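# Eight arms lift a roller-laden barrow onto two bearers

## Task

Raise the hand barrow and set it down resting on both bearers, with the two rollers still lying on it; neither roller may drop off at any point.

## Robot and tools

Robots: eight identical i2rt Big YAM arms, arm1 to arm8. Each has six revolute joints, a two-finger gripper and a wrist camera (armN_cam_wrist). A fixed overhead camera, cam_high, hangs near (-0.02, 0.15, 2.12) m looking down. Feet (base_link, scene frame, metres): arm1 (1.142, 0.656), arm2 (0.385, 0.649), arm3 (-0.375, 0.656), arm4 (-1.141, 0.653), all yawed about -90 degrees so their +x faces toward -y; arm5 (-1.147, -0.651), arm6 (-0.387, -0.650), arm7 (0.385, -0.650), arm8 (1.148, -0.653), yawed about +90 degrees so they face +y. Foot heights are 0.73 to 0.82 m; the table tops beneath them are at z=0.720. Reach is about 1.0 m from the joint1 axis.

Frame: one shared scene frame, origin on the floor, +z up. The hand point sits between the finger pads, roughly 1 cm short of the tips. Fingers point along the hand's +z; they open and close along its y. Printed hand poses may be off, more so at long reach. hand_target is where the currently held joint targets would put the hand.

Joints (radians, absolute; tolerance for done in brackets): joint1_rad -2.879..2.879 (0.045), base yaw, positive counter-clockwise from above, 0 unfolds along the foot's +x. joint2_rad 0..3.141 (0.14), shoulder, 0 = upper arm back and level, positive lifts it up then forward. joint3_rad 0..3.019 (0.09), elbow, 0 folded, positive opens. joint4_rad -1.692..1.57 (0.055), wrist pitch, positive tips fingers up. joint5_rad -1.57..1.57 (0.03), sideways swing, positive to the arm's right. joint6_rad -2.094..2.094 (0.035), roll, positive clockwise seen from behind the hand. gripper_m 0..0.093 (0.003), fingertip gap in metres; each finger pushes up to roughly 50-64 N, some up to a fifth more.

Tool move: keys arm1..arm8 and cameras. Each arm key is an object for that arm only; an arm you omit keeps its previous command. Inside it: joints, a map of joint name to absolute target (rad, gripper in m); and/or target, a single list of 7 numbers [x, y, z, qw, qx, qy, qz], an absolute hand pose in the scene frame, metres and a wxyz quaternion; plus optional speed (0.002 to 0.5 m/s, default 0.25; turning capped at twice that in rad/s), allowed only with target. When target is given, joints may hold gripper_m alone. The hand follows a straight line from its hand_target toward the pose; every path in one action finishes at the same moment, timed by the slowest; paths last 0.5 to 10 s and an action at most 15 s. Each control step clips the path pose to within 100 mm and 20 degrees of the measured hand, then damped IK moves the joints, position favoured over orientation. Expect the hand to lag, drift, overshoot speed near full stretch, and finish a centimetre or more off. Joint-only moves run each joint at its own pace, so the hand may sweep wide. Paths ignore obstacles and other arms. Unknown keys make a call invalid; out-of-range values get it refused, and a refusal (or a stop during a call) cancels the remaining move, wait and finished_scene calls of that reply. A move with no arms returns full state and images. cameras: list of names, or ["all"]/omitted for all, [] for none.

Tool wait: seconds 0 to 10, plus cameras; commands nothing new. Tool zoom_image: camera name and region [x0, y0, x1, y1] in pixels of that camera's latest 672x504 image, origin top-left, box at most 504 by 504. Tool finished_scene: scene = the current scene's number; irreversible, and the goal must hold with the robots left alone.

Reading results: the move line gives per robot done or its worst status. joint_status and hand_status report how the last accepted action ended: off_target (stopped short, may still push), time_out (joints keep a nearby target and push on; on_its_own lists them; send the reported position to relax), not_followed (a safety check blocked the targets; "joint command not followed" or "pose unreachable"; the arm may keep trying until given new targets). on_its_own shows uncommanded behaviour; its "held at" is a target, not a reading. Robots in "as last shown" were not commanded and repeat old lines. The pictures line orders the images, which can trail the state slightly. Joint velocities are rad/s (gripper m/s); "within noise" means still. Torques are total drive output incl. gravity, signed toward larger joint values, noisy and offset; joints 3 and 4 wrap at ±28 N m. Gripper on a rigid part reads up to 0.005 narrower (or 0.002 wider) than it; shut on nothing 0.000-0.003; firm squeeze starts about 0.005 below first-touch reading. Release with a target well above the reading. Camera calibration is given in OpenCV form (K, D, T_world_to_cam) and is only approximate.

Cautions: the arms keep pushing on contact and do not wait for one another. Never let two robots press together, including one gripper closing on another's fingers; the collision check can be late and ignores fingers, housings and cameras. Avoid hard hits, slams, dropping or releasing moving parts, and knocking anything off the table or onto the floor; keep both rollers on the barrow. Loose objects may get brief nudges. Holding loads, stretching out or pushing at unreachable poses heats motors: MOTOR HOT warns at 85 C, and at 100 C an OVER-TEMPERATURE FAULT drops that arm for 30-60 s or more, after which its keys read limit_stop_at_motor_heat and need resending. The scene keeps running while you think, holding the last command. Smooth, low-effort motion is preferred.

Each tool is called after "Emit:" as a command line: name --argument value for each argument, lists and objects as JSON in quotes; but a table of rows of numbers goes row by row, as --pt "numbers of a row", without its own name.

## Session

Emit:
move

Scene clock: 0.00 s.
Joint torques (N m): no reading
Heat: arm1: hottest joint6_rad 34 °C; arm2: hottest joint4_rad 34 °C; arm3: hottest gripper 34 °C; arm4: hottest joint6_rad 34 °C; arm5: hottest joint5_rad 37 °C; arm6: hottest gripper 31 °C; arm7: hottest joint1_rad 35 °C; arm8: hottest joint2_rad 33 °C.
Joint velocities: within noise
arm1.joint_positions: joint1_rad=+0.347 joint2_rad=+0.521 joint3_rad=+1.428 joint4_rad=-1.396 joint5_rad=-0.137 joint6_rad=-0.496 gripper_m=+0.09396
arm1.joint_status: not commanded
arm1.hand: x=+1.2267 y=+0.4916 z=+1.3370 quat_wxyz=(-0.383, -0.265, -0.816, +0.343) (m; scene frame)
arm1.hand_target: x=+1.2256 y=+0.4943 z=+1.3464 quat_wxyz=(-0.390, -0.262, -0.810, +0.351) (m; scene frame)
arm1.hand_status: not commanded
arm2.joint_positions: joint1_rad=+0.259 joint2_rad=+0.499 joint3_rad=+1.464 joint4_rad=-1.242 joint5_rad=+0.050 joint6_rad=-0.007 gripper_m=+0.09396
arm2.joint_status: not commanded
arm2.hand: x=+0.4289 y=+0.4762 z=+1.3475 quat_wxyz=(-0.472, -0.483, -0.635, +0.375) (m; scene frame)
arm2.hand_target: x=+0.4278 y=+0.4798 z=+1.3587 quat_wxyz=(-0.480, -0.478, -0.628, +0.381) (m; scene frame)
arm2.hand_status: not commanded
arm3.joint_positions: joint1_rad=-0.452 joint2_rad=+0.570 joint3_rad=+1.448 joint4_rad=-1.236 joint5_rad=+0.233 joint6_rad=+0.116 gripper_m=+0.09396
arm3.joint_status: not commanded
arm3.hand: x=-0.4989 y=+0.4682 z=+1.4190 quat_wxyz=(-0.258, -0.742, -0.356, +0.505) (m; scene frame)
arm3.hand_target: x=-0.4975 y=+0.4716 z=+1.4299 quat_wxyz=(-0.265, -0.737, -0.352, +0.513) (m; scene frame)
arm3.hand_status: not commanded
arm4.joint_positions: joint1_rad=+0.018 joint2_rad=+0.497 joint3_rad=+1.368 joint4_rad=-1.437 joint5_rad=+0.252 joint6_rad=+0.230 gripper_m=+0.09396
arm4.joint_status: not commanded
arm4.hand: x=-1.1849 y=+0.4811 z=+1.3109 quat_wxyz=(-0.299, -0.723, -0.486, +0.388) (m; scene frame)
arm4.hand_target: x=-1.1848 y=+0.4833 z=+1.3216 quat_wxyz=(-0.309, -0.719, -0.481, +0.395) (m; scene frame)
arm4.hand_status: not commanded
arm5.joint_positions: joint1_rad=-0.067 joint2_rad=+0.558 joint3_rad=+1.321 joint4_rad=-1.448 joint5_rad=+0.265 joint6_rad=-0.097 gripper_m=+0.09396
arm5.joint_status: not commanded
arm5.hand: x=-1.0919 y=-0.4466 z=+1.3175 quat_wxyz=(-0.392, +0.617, -0.655, -0.189) (m; scene frame)
arm5.hand_target: x=-1.0919 y=-0.4485 z=+1.3262 quat_wxyz=(-0.399, +0.613, -0.653, -0.196) (m; scene frame)
arm5.hand_status: not commanded
arm6.joint_positions: joint1_rad=+0.272 joint2_rad=+0.540 joint3_rad=+1.460 joint4_rad=-1.412 joint5_rad=+0.056 joint6_rad=-0.027 gripper_m=+0.09396
arm6.joint_status: not commanded
arm6.hand: x=-0.4152 y=-0.4730 z=+1.3264 quat_wxyz=(-0.343, +0.668, -0.536, -0.385) (m; scene frame)
arm6.hand_target: x=-0.4145 y=-0.4761 z=+1.3357 quat_wxyz=(-0.349, +0.663, -0.533, -0.392) (m; scene frame)
arm6.hand_status: not commanded
arm7.joint_positions: joint1_rad=+0.037 joint2_rad=+0.520 joint3_rad=+1.348 joint4_rad=-1.267 joint5_rad=+0.029 joint6_rad=-0.242 gripper_m=+0.09396
arm7.joint_status: not commanded
arm7.hand: x=+0.3876 y=-0.4423 z=+1.3002 quat_wxyz=(-0.426, +0.664, -0.519, -0.328) (m; scene frame)
arm7.hand_target: x=+0.3877 y=-0.4459 z=+1.3136 quat_wxyz=(-0.436, +0.657, -0.514, -0.336) (m; scene frame)
arm7.hand_status: not commanded
arm8.joint_positions: joint1_rad=+0.066 joint2_rad=+0.599 joint3_rad=+1.416 joint4_rad=-1.205 joint5_rad=+0.076 joint6_rad=-0.420 gripper_m=+0.09396
arm8.joint_status: not commanded
arm8.hand: x=+1.1505 y=-0.4087 z=+1.3219 quat_wxyz=(-0.478, +0.695, -0.458, -0.280) (m; scene frame)
arm8.hand_target: x=+1.1506 y=-0.4128 z=+1.3370 quat_wxyz=(-0.489, +0.687, -0.454, -0.289) (m; scene frame)
arm8.hand_status: not commanded
pictures: arm1_cam_wrist, arm2_cam_wrist, arm3_cam_wrist, arm4_cam_wrist, arm5_cam_wrist, arm6_cam_wrist, arm7_cam_wrist, arm8_cam_wrist, cam_high

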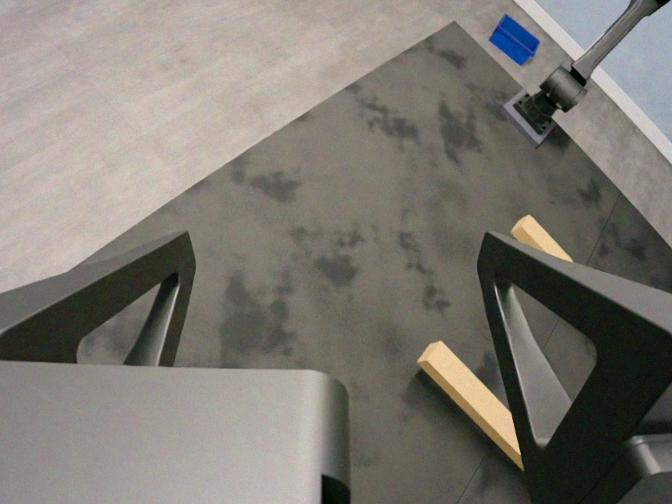

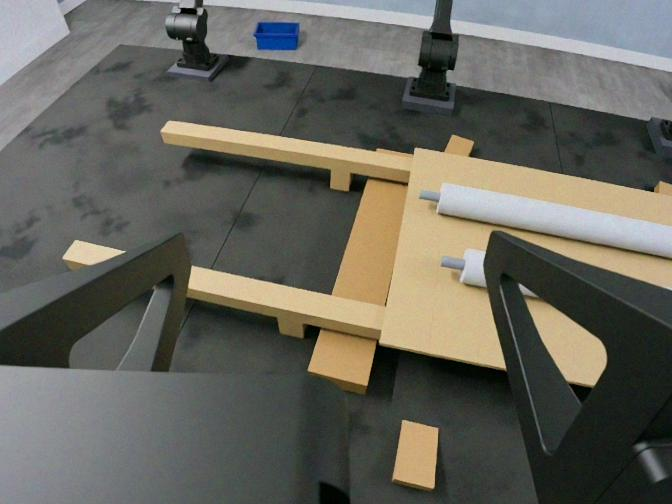

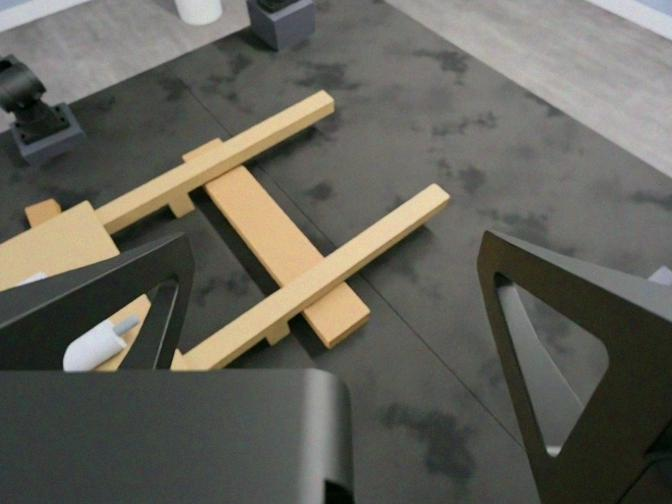

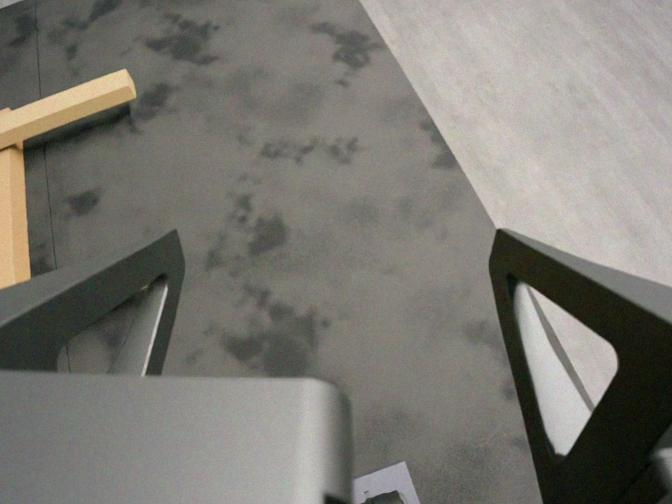

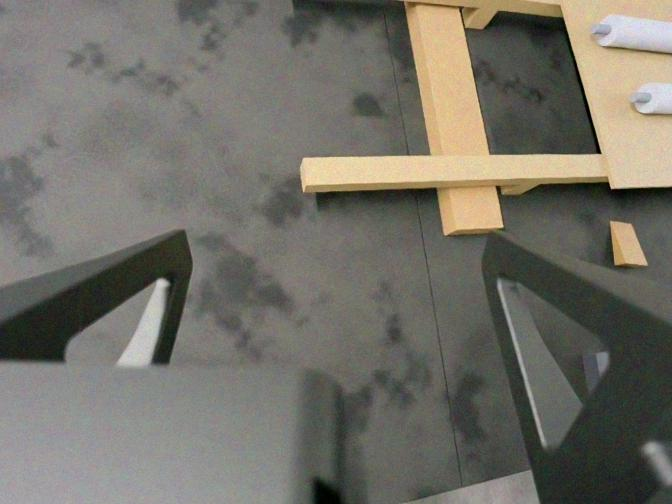

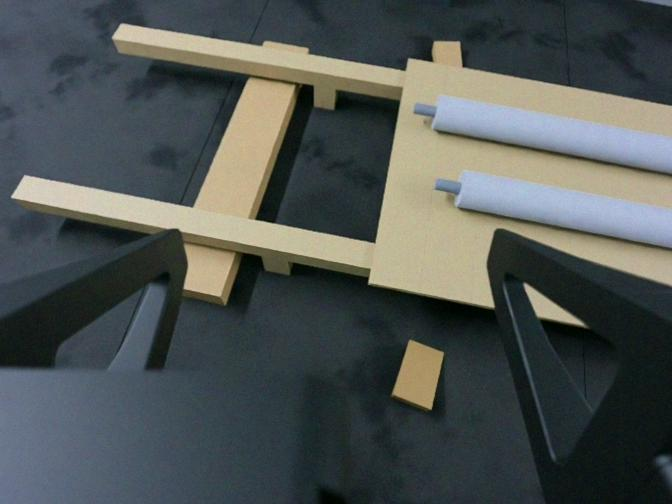

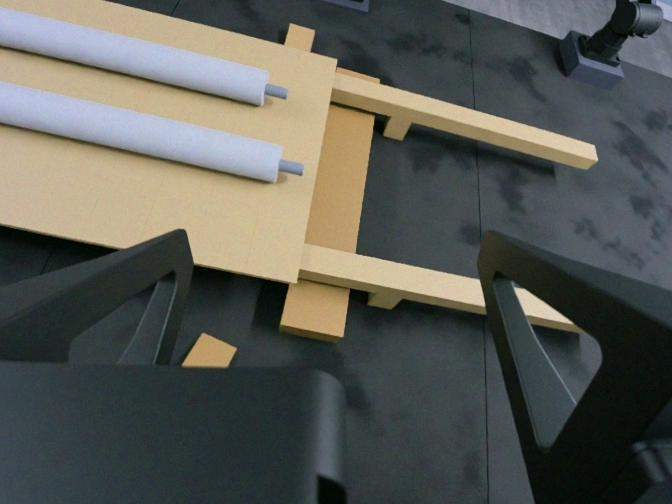

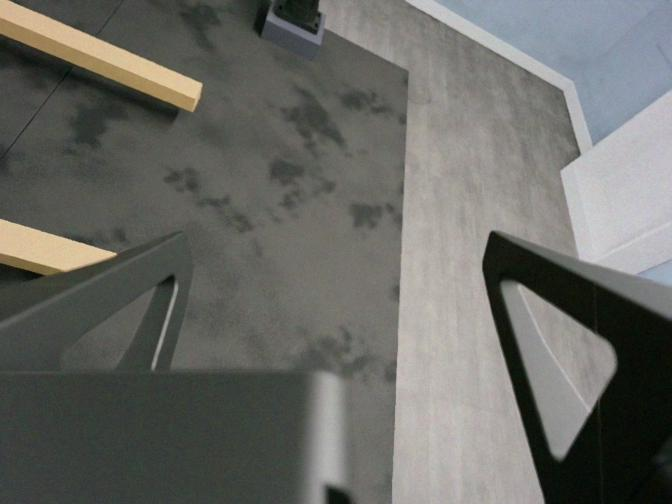

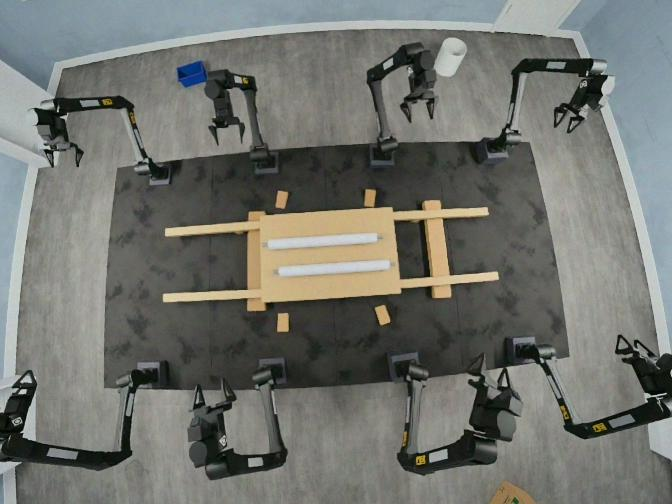

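Emit:
zoom_image --camera "cam_high" --region '[150, 130, 530, 390]'

Emit:
zoom_image --camera "arm2_cam_wrist" --region '[50, 100, 500, 420]'

Emit:
zoom_image --camera "arm6_cam_wrist" --region '[0, 0, 500, 320]'

Emit:
zoom_image --camera "arm7_cam_wrist" --region '[170, 0, 670, 400]'

Emit:
zoom_image --camera "arm3_cam_wrist" --region '[0, 50, 480, 380]'

Scaled by 1.326 from the camera's 672x504 image, which has a finer 960x720 frame.

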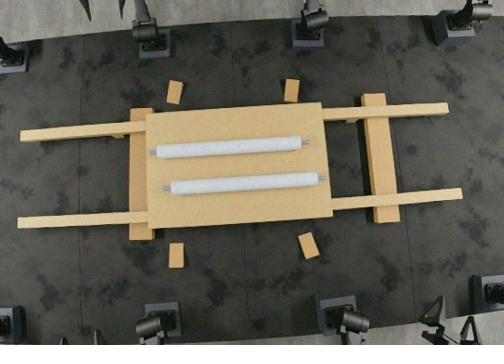

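Scaled by 1.120 from the camera's 672x504 image, which has a finer 960x720 frame.

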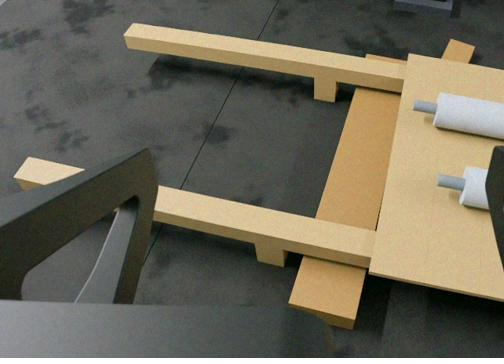

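Scaled by 1.008 from the camera's 672x504 image, which has a finer 960x720 frame.

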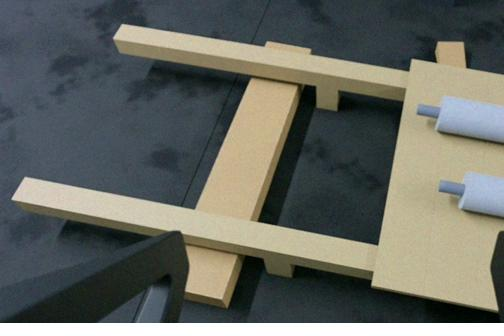

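Scaled by 1.008 from the camera's 672x504 image, which has a finer 960x720 frame.

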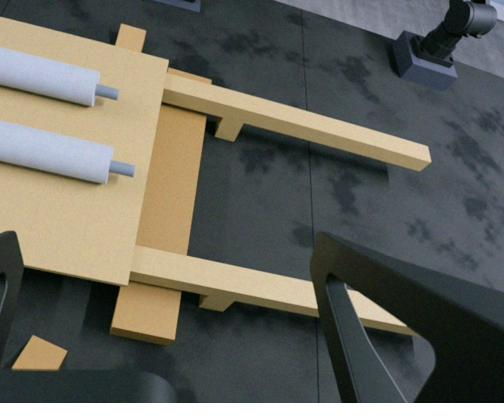

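Scaled by 1.050 from the camera's 672x504 image, which has a finer 960x720 frame.

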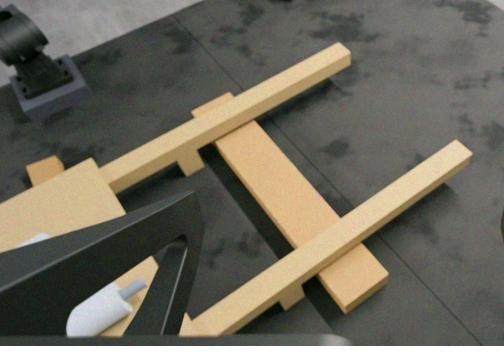

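Emit:
zoom_image --camera "arm6_cam_wrist" --region '[150, 180, 470, 420]'

Emit:
zoom_image --camera "arm6_cam_wrist" --region '[220, 20, 480, 215]'

Emit:
zoom_image --camera "arm7_cam_wrist" --region '[170, 200, 490, 440]'

Emit:
zoom_image --camera "arm7_cam_wrist" --region '[200, 0, 440, 180]'

Scaled by 1.575 from the camera's 672x504 image, which has a finer 960x720 frame.

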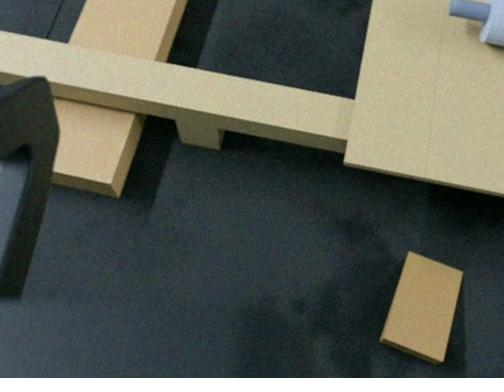

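Scaled by 1.938 from the camera's 672x504 image, which has a finer 960x720 frame.

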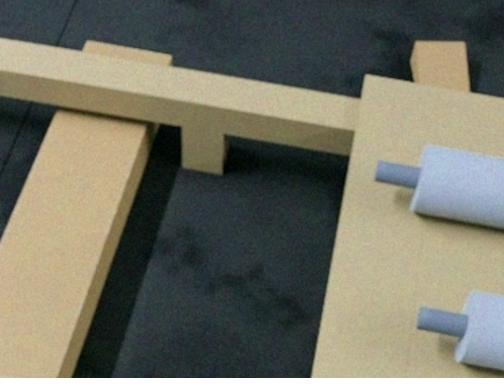

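Scaled by 1.575 from the camera's 672x504 image, which has a finer 960x720 frame.

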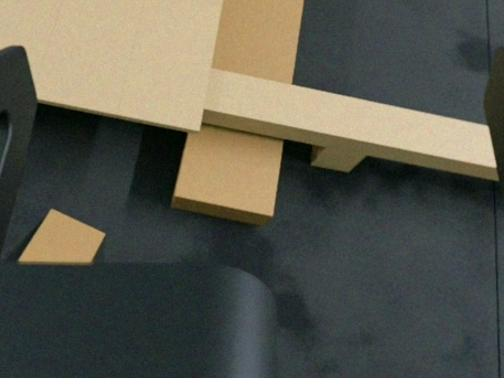

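Scaled by 2.100 from the camera's 672x504 image, which has a finer 960x720 frame.

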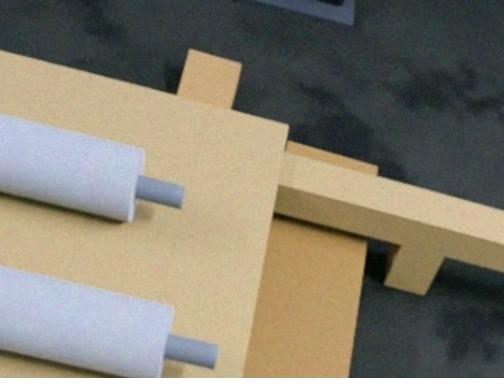

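Emit:
move --arm2 '{"target": [0.31, 0.40, 1.02, 0, 0.7071, 0.7071, 0]}' --arm3 '{"target": [-0.28, 0.40, 1.02, 0, 0.7071, 0.7071, 0]}' --arm6 '{"target": [-0.28, -0.40, 1.02, 0, 0.7071, -0.7071, 0]}' --arm7 '{"target": [0.29, -0.40, 1.02, 0, 0.7071, -0.7071, 0]}' --cameras '["arm2_cam_wrist", "arm3_cam_wrist", "arm6_cam_wrist", "arm7_cam_wrist", "cam_high"]'

Scene clock: 69.77 s.
Joint torques (N m): arm1=[-0.56 2.14 8.79 2.43 -0.09 -0.02] | arm2=[-0.15 -4.78 7.84 0.03 0.04 0.08] | arm3=[-0.03 -5.01 9.21 0.03 -0.16 -0.1] | arm4=[-0.44 3.72 9.52 1.83 0.2 -0.02] | arm5=[0.15 2.67 8.81 1.83 0.04 -0.07] | arm6=[-0.67 -5.42 9.54 0.61 0.16 0.1] | arm7=[-0.5 -6.65 9.68 -0.21 -0.04 0.18] | arm8=[-0.09 2.49 11.54 1.61 -0.12 0.04]
Heat: arm1: hottest joint1_rad 33 °C; arm2: hottest joint3_rad 35 °C; arm3: hottest gripper 33 °C; arm4: hottest joint6_rad 33 °C; arm5: hottest joint5_rad 35 °C; arm6: hottest joint3_rad 34 °C; arm7: hottest joint3_rad 39 °C; arm8: hottest joint3_rad 38 °C.
move: arm2 done; arm3 done; arm6 done; arm7 done
Joint velocities: within noise
arm1, arm4, arm5, arm8: as last shown
arm2.joint_positions: joint1_rad=-0.341 joint2_rad=+1.016 joint3_rad=+1.152 joint4_rad=-1.690 joint5_rad=-0.003 joint6_rad=-0.303 gripper_m=+0.09396
arm2.joint_status: not commanded
arm2.hand: x=+0.3077 y=+0.3975 z=+1.0220 quat_wxyz=(-0.005, -0.706, -0.709, +0.007) (m; scene frame)
arm2.hand_target: x=+0.3100 y=+0.4000 z=+1.0199 quat_wxyz=(+0.000, -0.707, -0.707, +0.000) (m; scene frame)
arm2.hand_status: done (0.004 m and 1.0 deg from the pose sent, 0.357 m and 75.5 deg at the start; a joint's target at an end of its range on 41 of 106 steps)
arm3.joint_positions: joint1_rad=+0.313 joint2_rad=+1.032 joint3_rad=+0.924 joint4_rad=-1.457 joint5_rad=+0.014 joint6_rad=+0.384 gripper_m=+0.09396
arm3.joint_status: not commanded
arm3.hand: x=-0.2840 y=+0.4029 z=+1.0201 quat_wxyz=(+0.003, -0.714, -0.700, +0.000) (m; scene frame)
arm3.hand_target: x=-0.2800 y=+0.4000 z=+1.0201 quat_wxyz=(+0.000, -0.707, -0.707, +0.000) (m; scene frame)
arm3.hand_status: done (0.005 m and 1.2 deg from the pose sent, 0.460 m and 78.0 deg at the start)
arm6.joint_positions: joint1_rad=-0.339 joint2_rad=+1.043 joint3_rad=+1.098 joint4_rad=-1.633 joint5_rad=+0.002 joint6_rad=-0.397 gripper_m=+0.09396
arm6.joint_status: not commanded
arm6.hand: x=-0.2842 y=-0.4019 z=+1.0207 quat_wxyz=(+0.004, +0.712, -0.702, -0.001) (m; scene frame)
arm6.hand_target: x=-0.2800 y=-0.4001 z=+1.0201 quat_wxyz=(+0.000, +0.707, -0.707, +0.000) (m; scene frame)
arm6.hand_status: done (0.005 m and 0.9 deg from the pose sent, 0.343 m and 63.2 deg at the start)
arm7.joint_positions: joint1_rad=+0.390 joint2_rad=+1.034 joint3_rad=+1.116 joint4_rad=-1.644 joint5_rad=+0.006 joint6_rad=+0.356 gripper_m=+0.09396
arm7.joint_status: not commanded
arm7.hand: x=+0.2882 y=-0.3995 z=+1.0213 quat_wxyz=(-0.005, +0.714, -0.700, -0.006) (m; scene frame)
arm7.hand_target: x=+0.2900 y=-0.4000 z=+1.0200 quat_wxyz=(+0.000, +0.707, -0.707, +0.000) (m; scene frame)
arm7.hand_status: done (0.002 m and 1.4 deg from the pose sent, 0.300 m and 66.4 deg at the start)
pictures: arm2_cam_wrist, arm3_cam_wrist, arm6_cam_wrist, arm7_cam_wrist, cam_high
camera_calibration:
arm2_cam_wrist: T_world_to_cam=[[-0.999994, -0.00343931, -0.000543596, 0.310131], [-0.00312442, 0.817386, 0.576082, -0.911915], [-0.001537, 0.57608, -0.817392, 0.73285], [0, 0, 0, 1]] pos_world=[0.308406, 0.324272, 1.12453]
arm3_cam_wrist: T_world_to_cam=[[-0.999908, 0.0109261, 0.00802655, -0.29635], [0.0135545, 0.817989, 0.575075, -0.907342], [-0.000282333, 0.575131, -0.818061, 0.727599], [0, 0, 0, 1]] pos_world=[-0.283819, 0.326968, 1.11939]
arm6_cam_wrist: T_world_to_cam=[[0.999897, -0.00876196, -0.0113528, 0.294201], [-0.000509592, -0.812853, 0.582468, -0.916872], [-0.0143317, -0.582403, -0.812774, 0.719547], [0, 0, 0, 1]] pos_world=[-0.284326, -0.323639, 1.12222]
arm7_cam_wrist: T_world_to_cam=[[0.999587, 0.0266547, 0.0107398, -0.289028], [0.0157724, -0.821278, 0.57031, -0.910133], [0.0240219, -0.569906, -0.821359, 0.731001], [0, 0, 0, 1]] pos_world=[0.285703, -0.323166, 1.12258]

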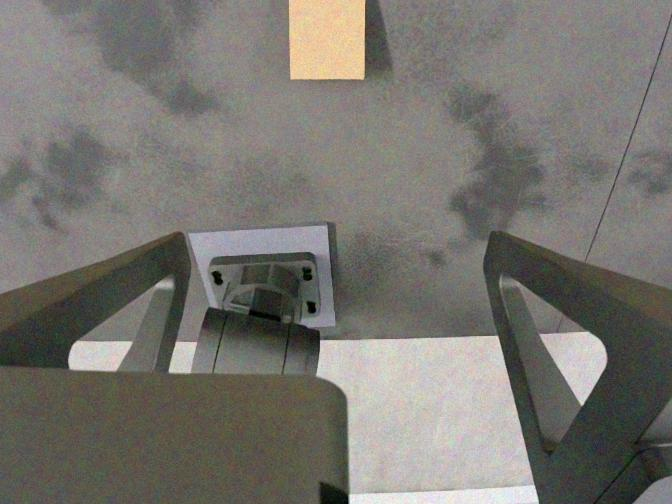

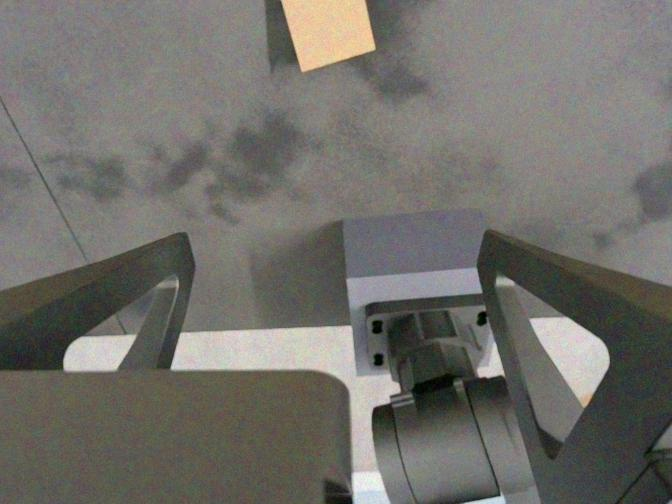

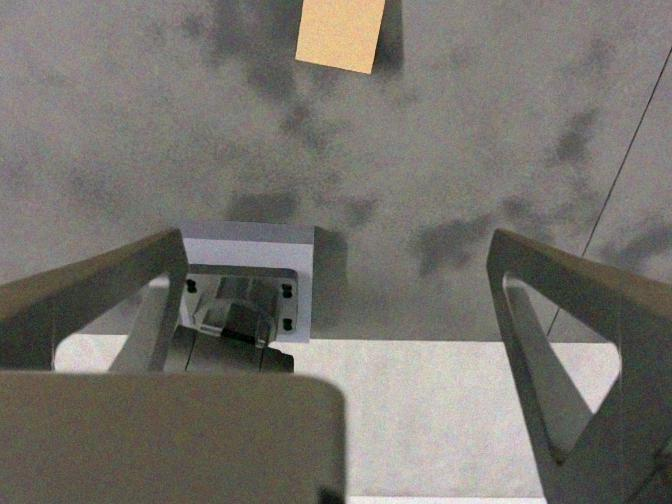

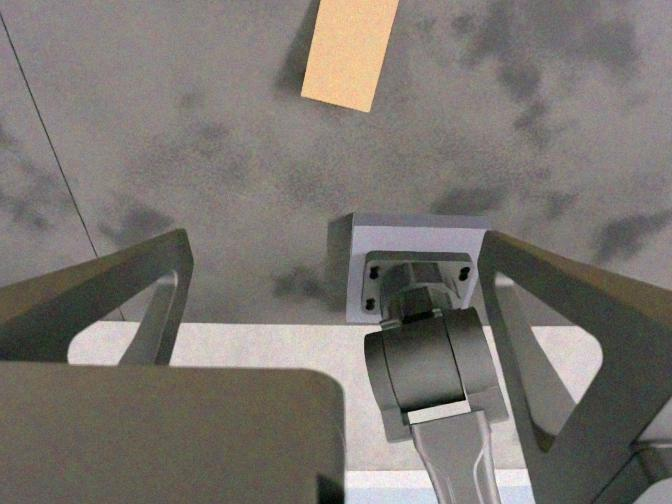

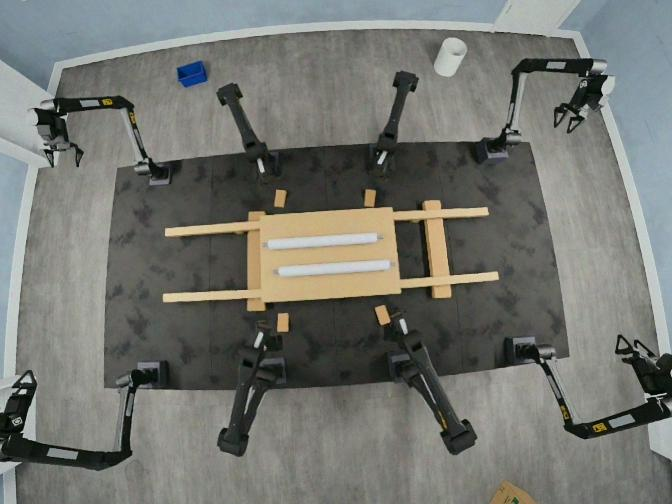

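Emit:
move --arm2 '{"target": [0.31, 0.27, 1.04, 0, 0.7071, 0.7071, 0]}' --arm3 '{"target": [-0.28, 0.27, 1.04, 0, 0.7071, 0.7071, 0]}' --arm6 '{"target": [-0.28, -0.27, 1.04, 0, 0.7071, -0.7071, 0]}' --arm7 '{"target": [0.29, -0.27, 1.04, 0, 0.7071, -0.7071, 0]}' --cameras '["arm2_cam_wrist", "arm3_cam_wrist", "arm6_cam_wrist", "arm7_cam_wrist"]'

Scene clock: 76.30 s.
Joint torques (N m): arm1=[-0.56 2.37 8.79 2.36 -0.08 -0.03] | arm2=[-0.15 -9.29 12.85 0.23 0 0.05] | arm3=[-1.38 -9.41 12.81 -0.49 -0.18 -0.14] | arm4=[-0.44 3.72 9.51 1.84 0.2 -0.02] | arm5=[0.15 2.73 8.9 1.78 0.05 -0.06] | arm6=[0.67 -10.52 13.38 -0.12 0.12 0.22] | arm7=[-0.56 -9.88 14.3 -0.09 0.01 -0.04] | arm8=[-0.15 2.55 11.54 1.61 -0.12 0.04]
Heat: arm1: hottest joint1_rad 33 °C; arm2: hottest joint3_rad 37 °C; arm3: hottest gripper 33 °C; arm4: hottest joint6_rad 33 °C; arm5: hottest joint5_rad 35 °C; arm6: hottest joint3_rad 34 °C; arm7: hottest joint3_rad 39 °C; arm8: hottest joint3_rad 38 °C.
move: arm2 off_target; arm3 off_target; arm6 off_target; arm7 off_target
Joint velocities: within noise
arm1, arm4, arm5, arm8: as last shown
arm2.joint_positions: joint1_rad=-0.243 joint2_rad=+1.339 joint3_rad=+1.398 joint4_rad=-1.681 joint5_rad=-0.003 joint6_rad=-0.206 gripper_m=+0.09396
arm2.joint_status: not commanded
arm2.hand: x=+0.3110 y=+0.2866 z=+1.0195 quat_wxyz=(+0.013, -0.705, -0.709, -0.022) (m; scene frame)
arm2.hand_target: x=+0.3103 y=+0.2713 z=+1.0397 quat_wxyz=(+0.000, -0.707, -0.707, +0.000) (m; scene frame)
arm2.hand_status: off_target (0.026 m and 2.9 deg from the pose sent, 0.129 m and 1.1 deg at the start)
arm3.joint_positions: joint1_rad=+0.208 joint2_rad=+1.353 joint3_rad=+1.204 joint4_rad=-1.436 joint5_rad=+0.013 joint6_rad=+0.264 gripper_m=+0.09396
arm3.joint_status: not commanded
arm3.hand: x=-0.2815 y=+0.2847 z=+1.0276 quat_wxyz=(+0.012, -0.709, -0.705, -0.006) (m; scene frame)
arm3.hand_target: x=-0.2802 y=+0.2706 z=+1.0400 quat_wxyz=(+0.000, -0.707, -0.707, +0.000) (m; scene frame)
arm3.hand_status: off_target (0.019 m and 1.6 deg from the pose sent, 0.134 m and 1.2 deg at the start)
arm6.joint_positions: joint1_rad=-0.228 joint2_rad=+1.359 joint3_rad=+1.366 joint4_rad=-1.608 joint5_rad=+0.002 joint6_rad=-0.285 gripper_m=+0.09396
arm6.joint_status: not commanded
arm6.hand: x=-0.2816 y=-0.2826 z=+1.0263 quat_wxyz=(+0.013, +0.711, -0.703, +0.005) (m; scene frame)
arm6.hand_target: x=-0.2802 y=-0.2706 z=+1.0398 quat_wxyz=(+0.000, +0.707, -0.707, +0.000) (m; scene frame)
arm6.hand_status: off_target (0.019 m and 1.7 deg from the pose sent, 0.133 m and 0.9 deg at the start)
arm7.joint_positions: joint1_rad=+0.269 joint2_rad=+1.353 joint3_rad=+1.373 joint4_rad=-1.638 joint5_rad=+0.006 joint6_rad=+0.261 gripper_m=+0.09396
arm7.joint_status: not commanded
arm7.hand: x=+0.2923 y=-0.2864 z=+1.0226 quat_wxyz=(+0.009, +0.705, -0.709, +0.019) (m; scene frame)
arm7.hand_target: x=+0.2903 y=-0.2710 z=+1.0399 quat_wxyz=(-0.001, +0.707, -0.707, +0.000) (m; scene frame)
arm7.hand_status: off_target (0.024 m and 2.5 deg from the pose sent, 0.131 m and 1.4 deg at the start)
pictures: arm2_cam_wrist, arm3_cam_wrist, arm6_cam_wrist, arm7_cam_wrist
camera_calibration:
arm2_cam_wrist: T_world_to_cam=[[-0.999869, -0.00358705, -0.0157633, 0.328585], [-0.0127049, 0.777305, 0.628995, -0.859304], [0.00999663, 0.629113, -0.777249, 0.734959], [0, 0, 0, 1]] pos_world=[0.310277, 0.206748, 1.11692]
arm3_cam_wrist: T_world_to_cam=[[-0.999907, -0.00473902, 0.0128243, -0.293053], [0.00376683, 0.806207, 0.591622, -0.831353], [-0.0131427, 0.591615, -0.806114, 0.781021], [0, 0, 0, 1]] pos_world=[-0.279629, 0.20679, 1.1252]
arm6_cam_wrist: T_world_to_cam=[[0.99982, -0.0104534, -0.0158462, 0.296694], [0.00114057, -0.800146, 0.599805, -0.836895], [-0.0189492, -0.599715, -0.79999, 0.774273], [0, 0, 0, 1]] pos_world=[-0.281014, -0.202194, 1.12608]
arm7_cam_wrist: T_world_to_cam=[[0.999674, 0.0022624, 0.0254297, -0.318143], [-0.013849, -0.788722, 0.614594, -0.84529], [0.0214474, -0.614746, -0.788434, 0.750689], [0, 0, 0, 1]] pos_world=[0.290233, -0.204496, 1.11947]

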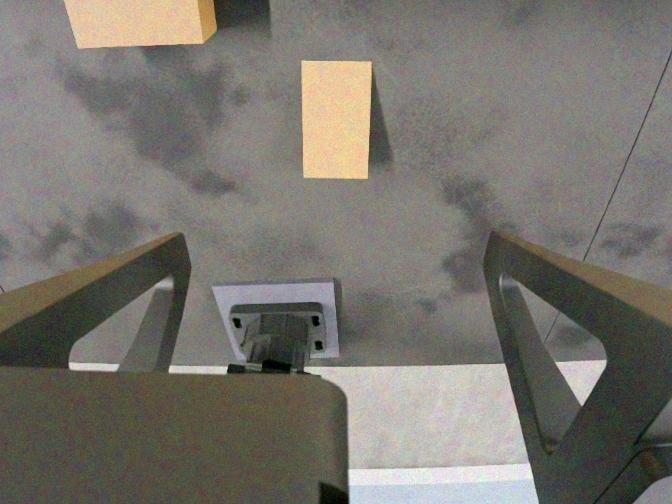

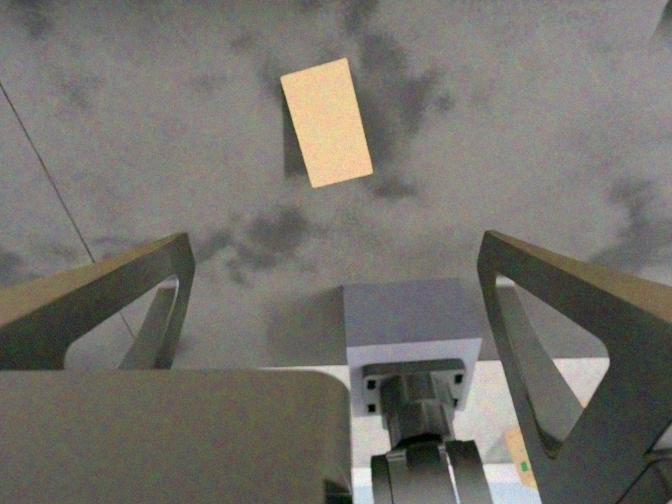

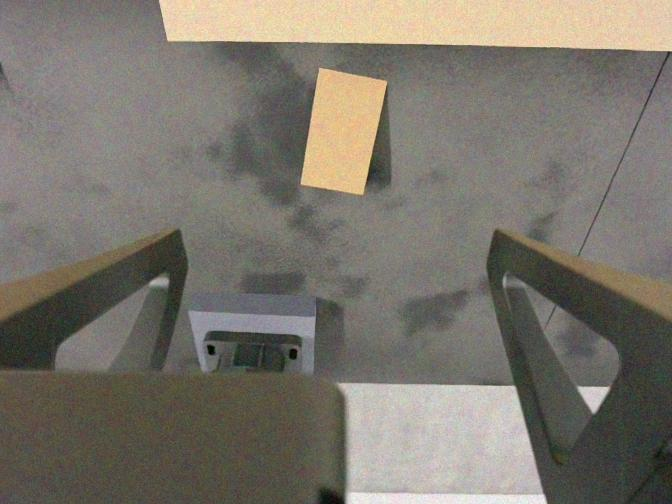

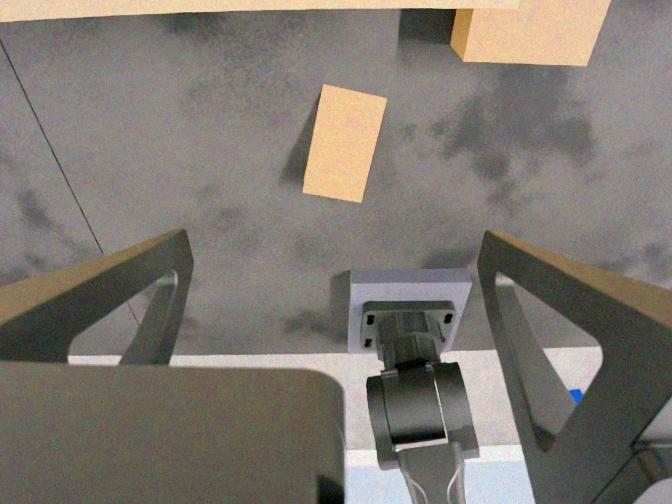

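Emit:
zoom_image --camera "arm2_cam_wrist" --region '[260, 30, 420, 200]'

Emit:
zoom_image --camera "arm3_cam_wrist" --region '[240, 30, 420, 210]'

Emit:
zoom_image --camera "arm7_cam_wrist" --region '[260, 60, 430, 220]'

Emit:
zoom_image --camera "arm6_cam_wrist" --region '[260, 40, 430, 210]'

Scaled by 2.965 from the camera's 672x504 image, which has a finer 960x720 frame.

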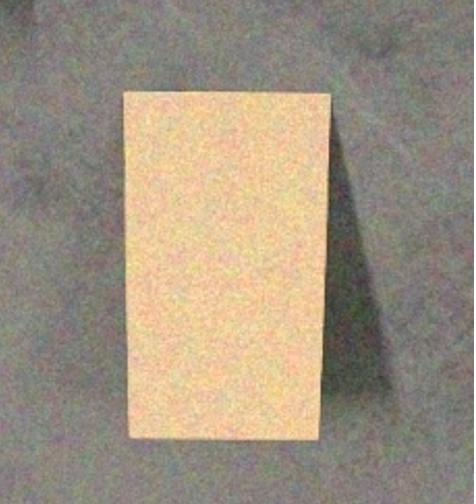

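Scaled by 2.800 from the camera's 672x504 image, which has a finer 960x720 frame.

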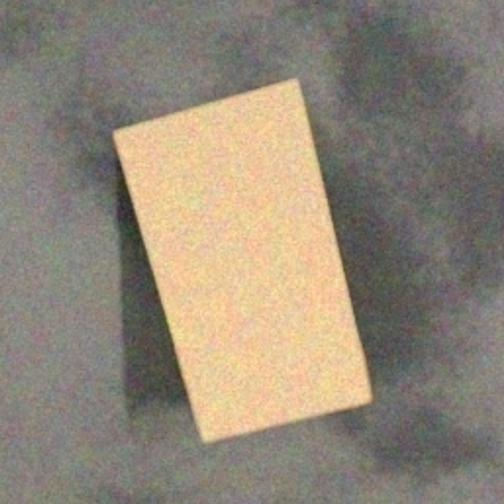

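Scaled by 2.965 from the camera's 672x504 image, which has a finer 960x720 frame.

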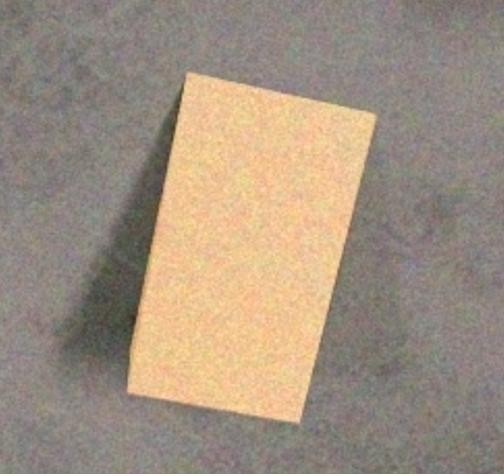

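Scaled by 2.965 from the camera's 672x504 image, which has a finer 960x720 frame.

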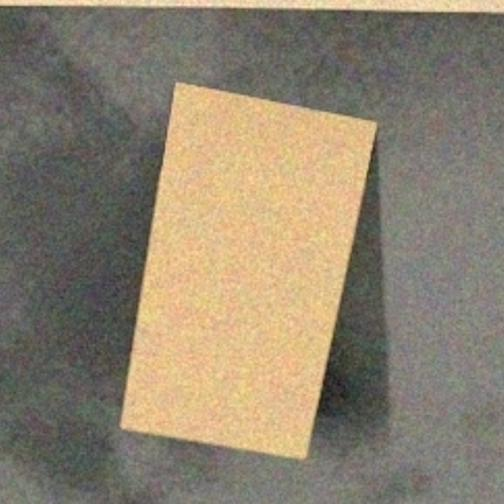

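Emit:
move --arm2 '{"target": [0.312, 0.372, 0.88, 0, 0.7071, 0.7071, 0]}' --arm3 '{"target": [-0.284, 0.360, 0.88, 0, 0.6011, 0.7991, 0]}' --arm6 '{"target": [-0.286, -0.372, 0.88, 0, 0.6334, -0.7738, 0]}' --arm7 '{"target": [0.306, -0.385, 0.88, 0, 0.6205, -0.7843, 0]}' --cameras '["arm2_cam_wrist", "arm3_cam_wrist", "arm6_cam_wrist", "arm7_cam_wrist"]'

Scene clock: 101.17 s.
Joint torques (N m): arm1=[-0.79 2.43 8.8 2.35 -0.07 -0.01] | arm2=[-1.55 -8.06 7.12 0.9 -0.04 -0.17] | arm3=[-0.09 -9.17 7.27 0.14 -0.18 -0.11] | arm4=[-0.5 3.72 9.52 1.84 0.2 -0.02] | arm5=[0.26 2.73 8.9 1.81 0.04 -0.06] | arm6=[-0.5 -8.64 8.54 0.58 0.14 0.22] | arm7=[0.62 -8.12 8.64 0.58 0.23 0.15] | arm8=[-0.15 2.55 11.54 1.61 -0.12 0.04]
Heat: arm1: hottest joint1_rad 33 °C; arm2: hottest joint3_rad 42 °C; arm3: hottest joint3_rad 35 °C; arm4: hottest joint3_rad 32 °C; arm5: hottest joint3_rad 34 °C; arm6: hottest joint3_rad 35 °C; arm7: hottest joint3_rad 41 °C; arm8: hottest joint3_rad 39 °C.
move: arm2 done; arm3 done; arm6 done; arm7 done
Joint velocities: within noise
arm1, arm4, arm5, arm8: as last shown
arm2.joint_positions: joint1_rad=-0.288 joint2_rad=+1.137 joint3_rad=+0.856 joint4_rad=-1.311 joint5_rad=-0.001 joint6_rad=-0.244 gripper_m=+0.09396
arm2.joint_status: not commanded
arm2.hand: x=+0.3148 y=+0.3714 z=+0.8788 quat_wxyz=(+0.005, -0.708, -0.706, -0.009) (m; scene frame)
arm2.hand_target: x=+0.3120 y=+0.3720 z=+0.8800 quat_wxyz=(+0.000, -0.707, -0.707, +0.000) (m; scene frame)
arm2.hand_status: done (0.003 m and 1.2 deg from the pose sent, 0.164 m and 2.9 deg at the start)
arm3.joint_positions: joint1_rad=+0.249 joint2_rad=+1.305 joint3_rad=+0.730 joint4_rad=-1.005 joint5_rad=+0.013 joint6_rad=+0.038 gripper_m=+0.09396
arm3.joint_status: not commanded
arm3.hand: x=-0.2876 y=+0.3623 z=+0.8762 quat_wxyz=(+0.010, -0.609, -0.793, -0.006) (m; scene frame)
arm3.hand_target: x=-0.2840 y=+0.3600 z=+0.8800 quat_wxyz=(+0.000, -0.601, -0.799, +0.000) (m; scene frame)
arm3.hand_status: done (0.006 m and 1.7 deg from the pose sent, 0.166 m and 16.4 deg at the start)
arm6.joint_positions: joint1_rad=-0.287 joint2_rad=+1.190 joint3_rad=+0.820 joint4_rad=-1.223 joint5_rad=+0.002 joint6_rad=-0.160 gripper_m=+0.09396
arm6.joint_status: not commanded
arm6.hand: x=-0.2895 y=-0.3725 z=+0.8776 quat_wxyz=(+0.009, +0.644, -0.765, +0.003) (m; scene frame)
arm6.hand_target: x=-0.2860 y=-0.3720 z=+0.8801 quat_wxyz=(+0.000, +0.634, -0.774, +0.000) (m; scene frame)
arm6.hand_status: done (0.004 m and 1.9 deg from the pose sent, 0.172 m and 12.2 deg at the start)
arm7.joint_positions: joint1_rad=+0.299 joint2_rad=+1.129 joint3_rad=+0.797 joint4_rad=-1.272 joint5_rad=-0.001 joint6_rad=+0.514 gripper_m=+0.09396
arm7.joint_status: not commanded
arm7.hand: x=+0.3085 y=-0.3870 z=+0.8769 quat_wxyz=(+0.007, +0.622, -0.783, +0.012) (m; scene frame)
arm7.hand_target: x=+0.3060 y=-0.3850 z=+0.8801 quat_wxyz=(+0.000, +0.620, -0.784, +0.000) (m; scene frame)
arm7.hand_status: done (0.005 m and 1.6 deg from the pose sent, 0.174 m and 13.2 deg at the start)
pictures: arm2_cam_wrist, arm3_cam_wrist, arm6_cam_wrist, arm7_cam_wrist
camera_calibration:
arm2_cam_wrist: T_world_to_cam=[[-0.999956, 0.00359439, -0.00866376, 0.321506], [-0.00239739, 0.795044, 0.606547, -0.826805], [0.00906823, 0.606541, -0.795, 0.596482], [0, 0, 0, 1]] pos_world=[0.3141, 0.2944, 0.978485]
arm3_cam_wrist: T_world_to_cam=[[-0.963422, -0.267915, 0.00628184, -0.185237], [-0.212854, 0.779244, 0.589467, -0.8551], [-0.162822, 0.566569, -0.807768, 0.580472], [0, 0, 0, 1]] pos_world=[-0.26596, 0.287826, 0.974104]
arm6_cam_wrist: T_world_to_cam=[[0.981063, -0.193342, -0.0116127, 0.224128], [-0.148728, -0.790377, 0.594293, -0.854552], [-0.12408, -0.581312, -0.804164, 0.581273], [0, 0, 0, 1]] pos_world=[-0.274855, -0.294184, 0.977896]
arm7_cam_wrist: T_world_to_cam=[[0.975426, -0.219159, 0.0226667, -0.406308], [-0.188225, -0.775402, 0.602763, -0.765596], [-0.114525, -0.592217, -0.797598, 0.632292], [0, 0, 0, 1]] pos_world=[0.324633, -0.308236, 0.974997]

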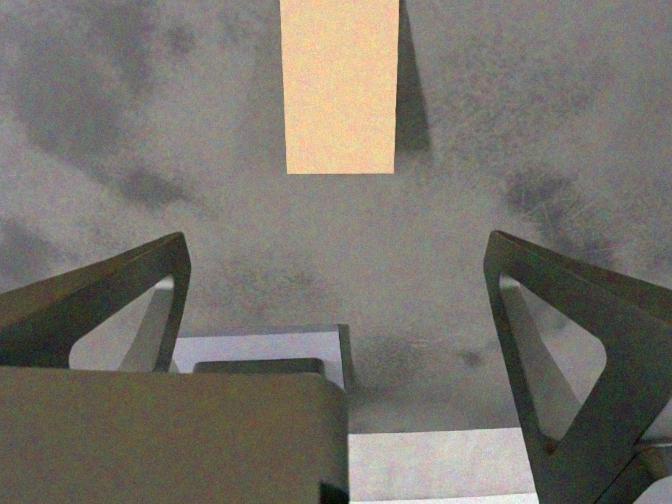

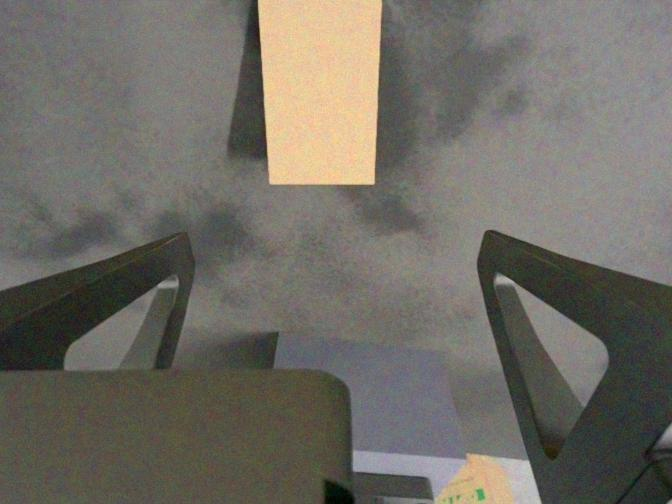

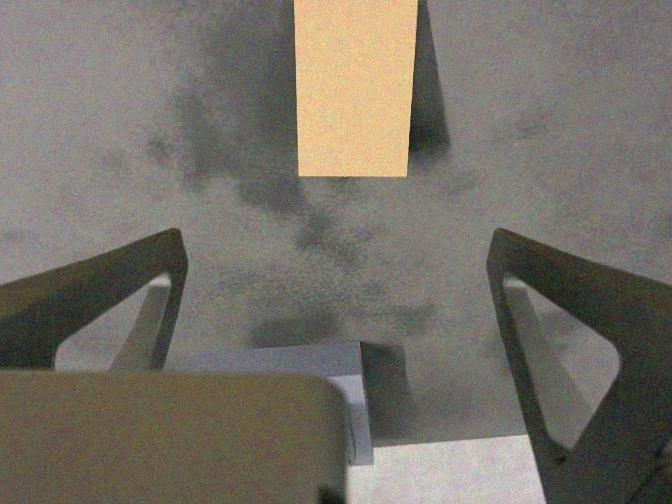

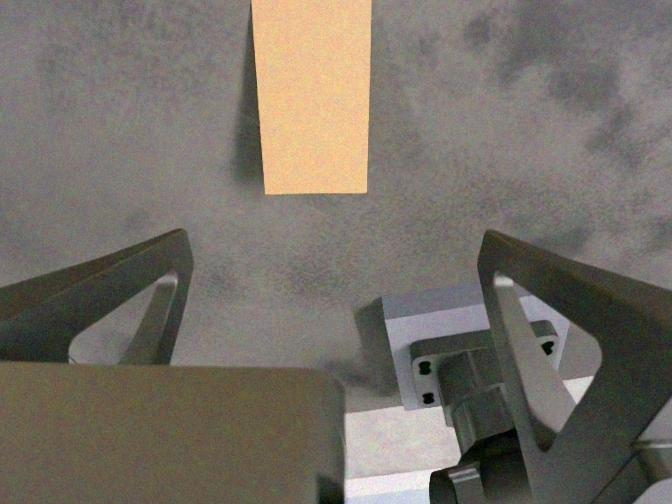

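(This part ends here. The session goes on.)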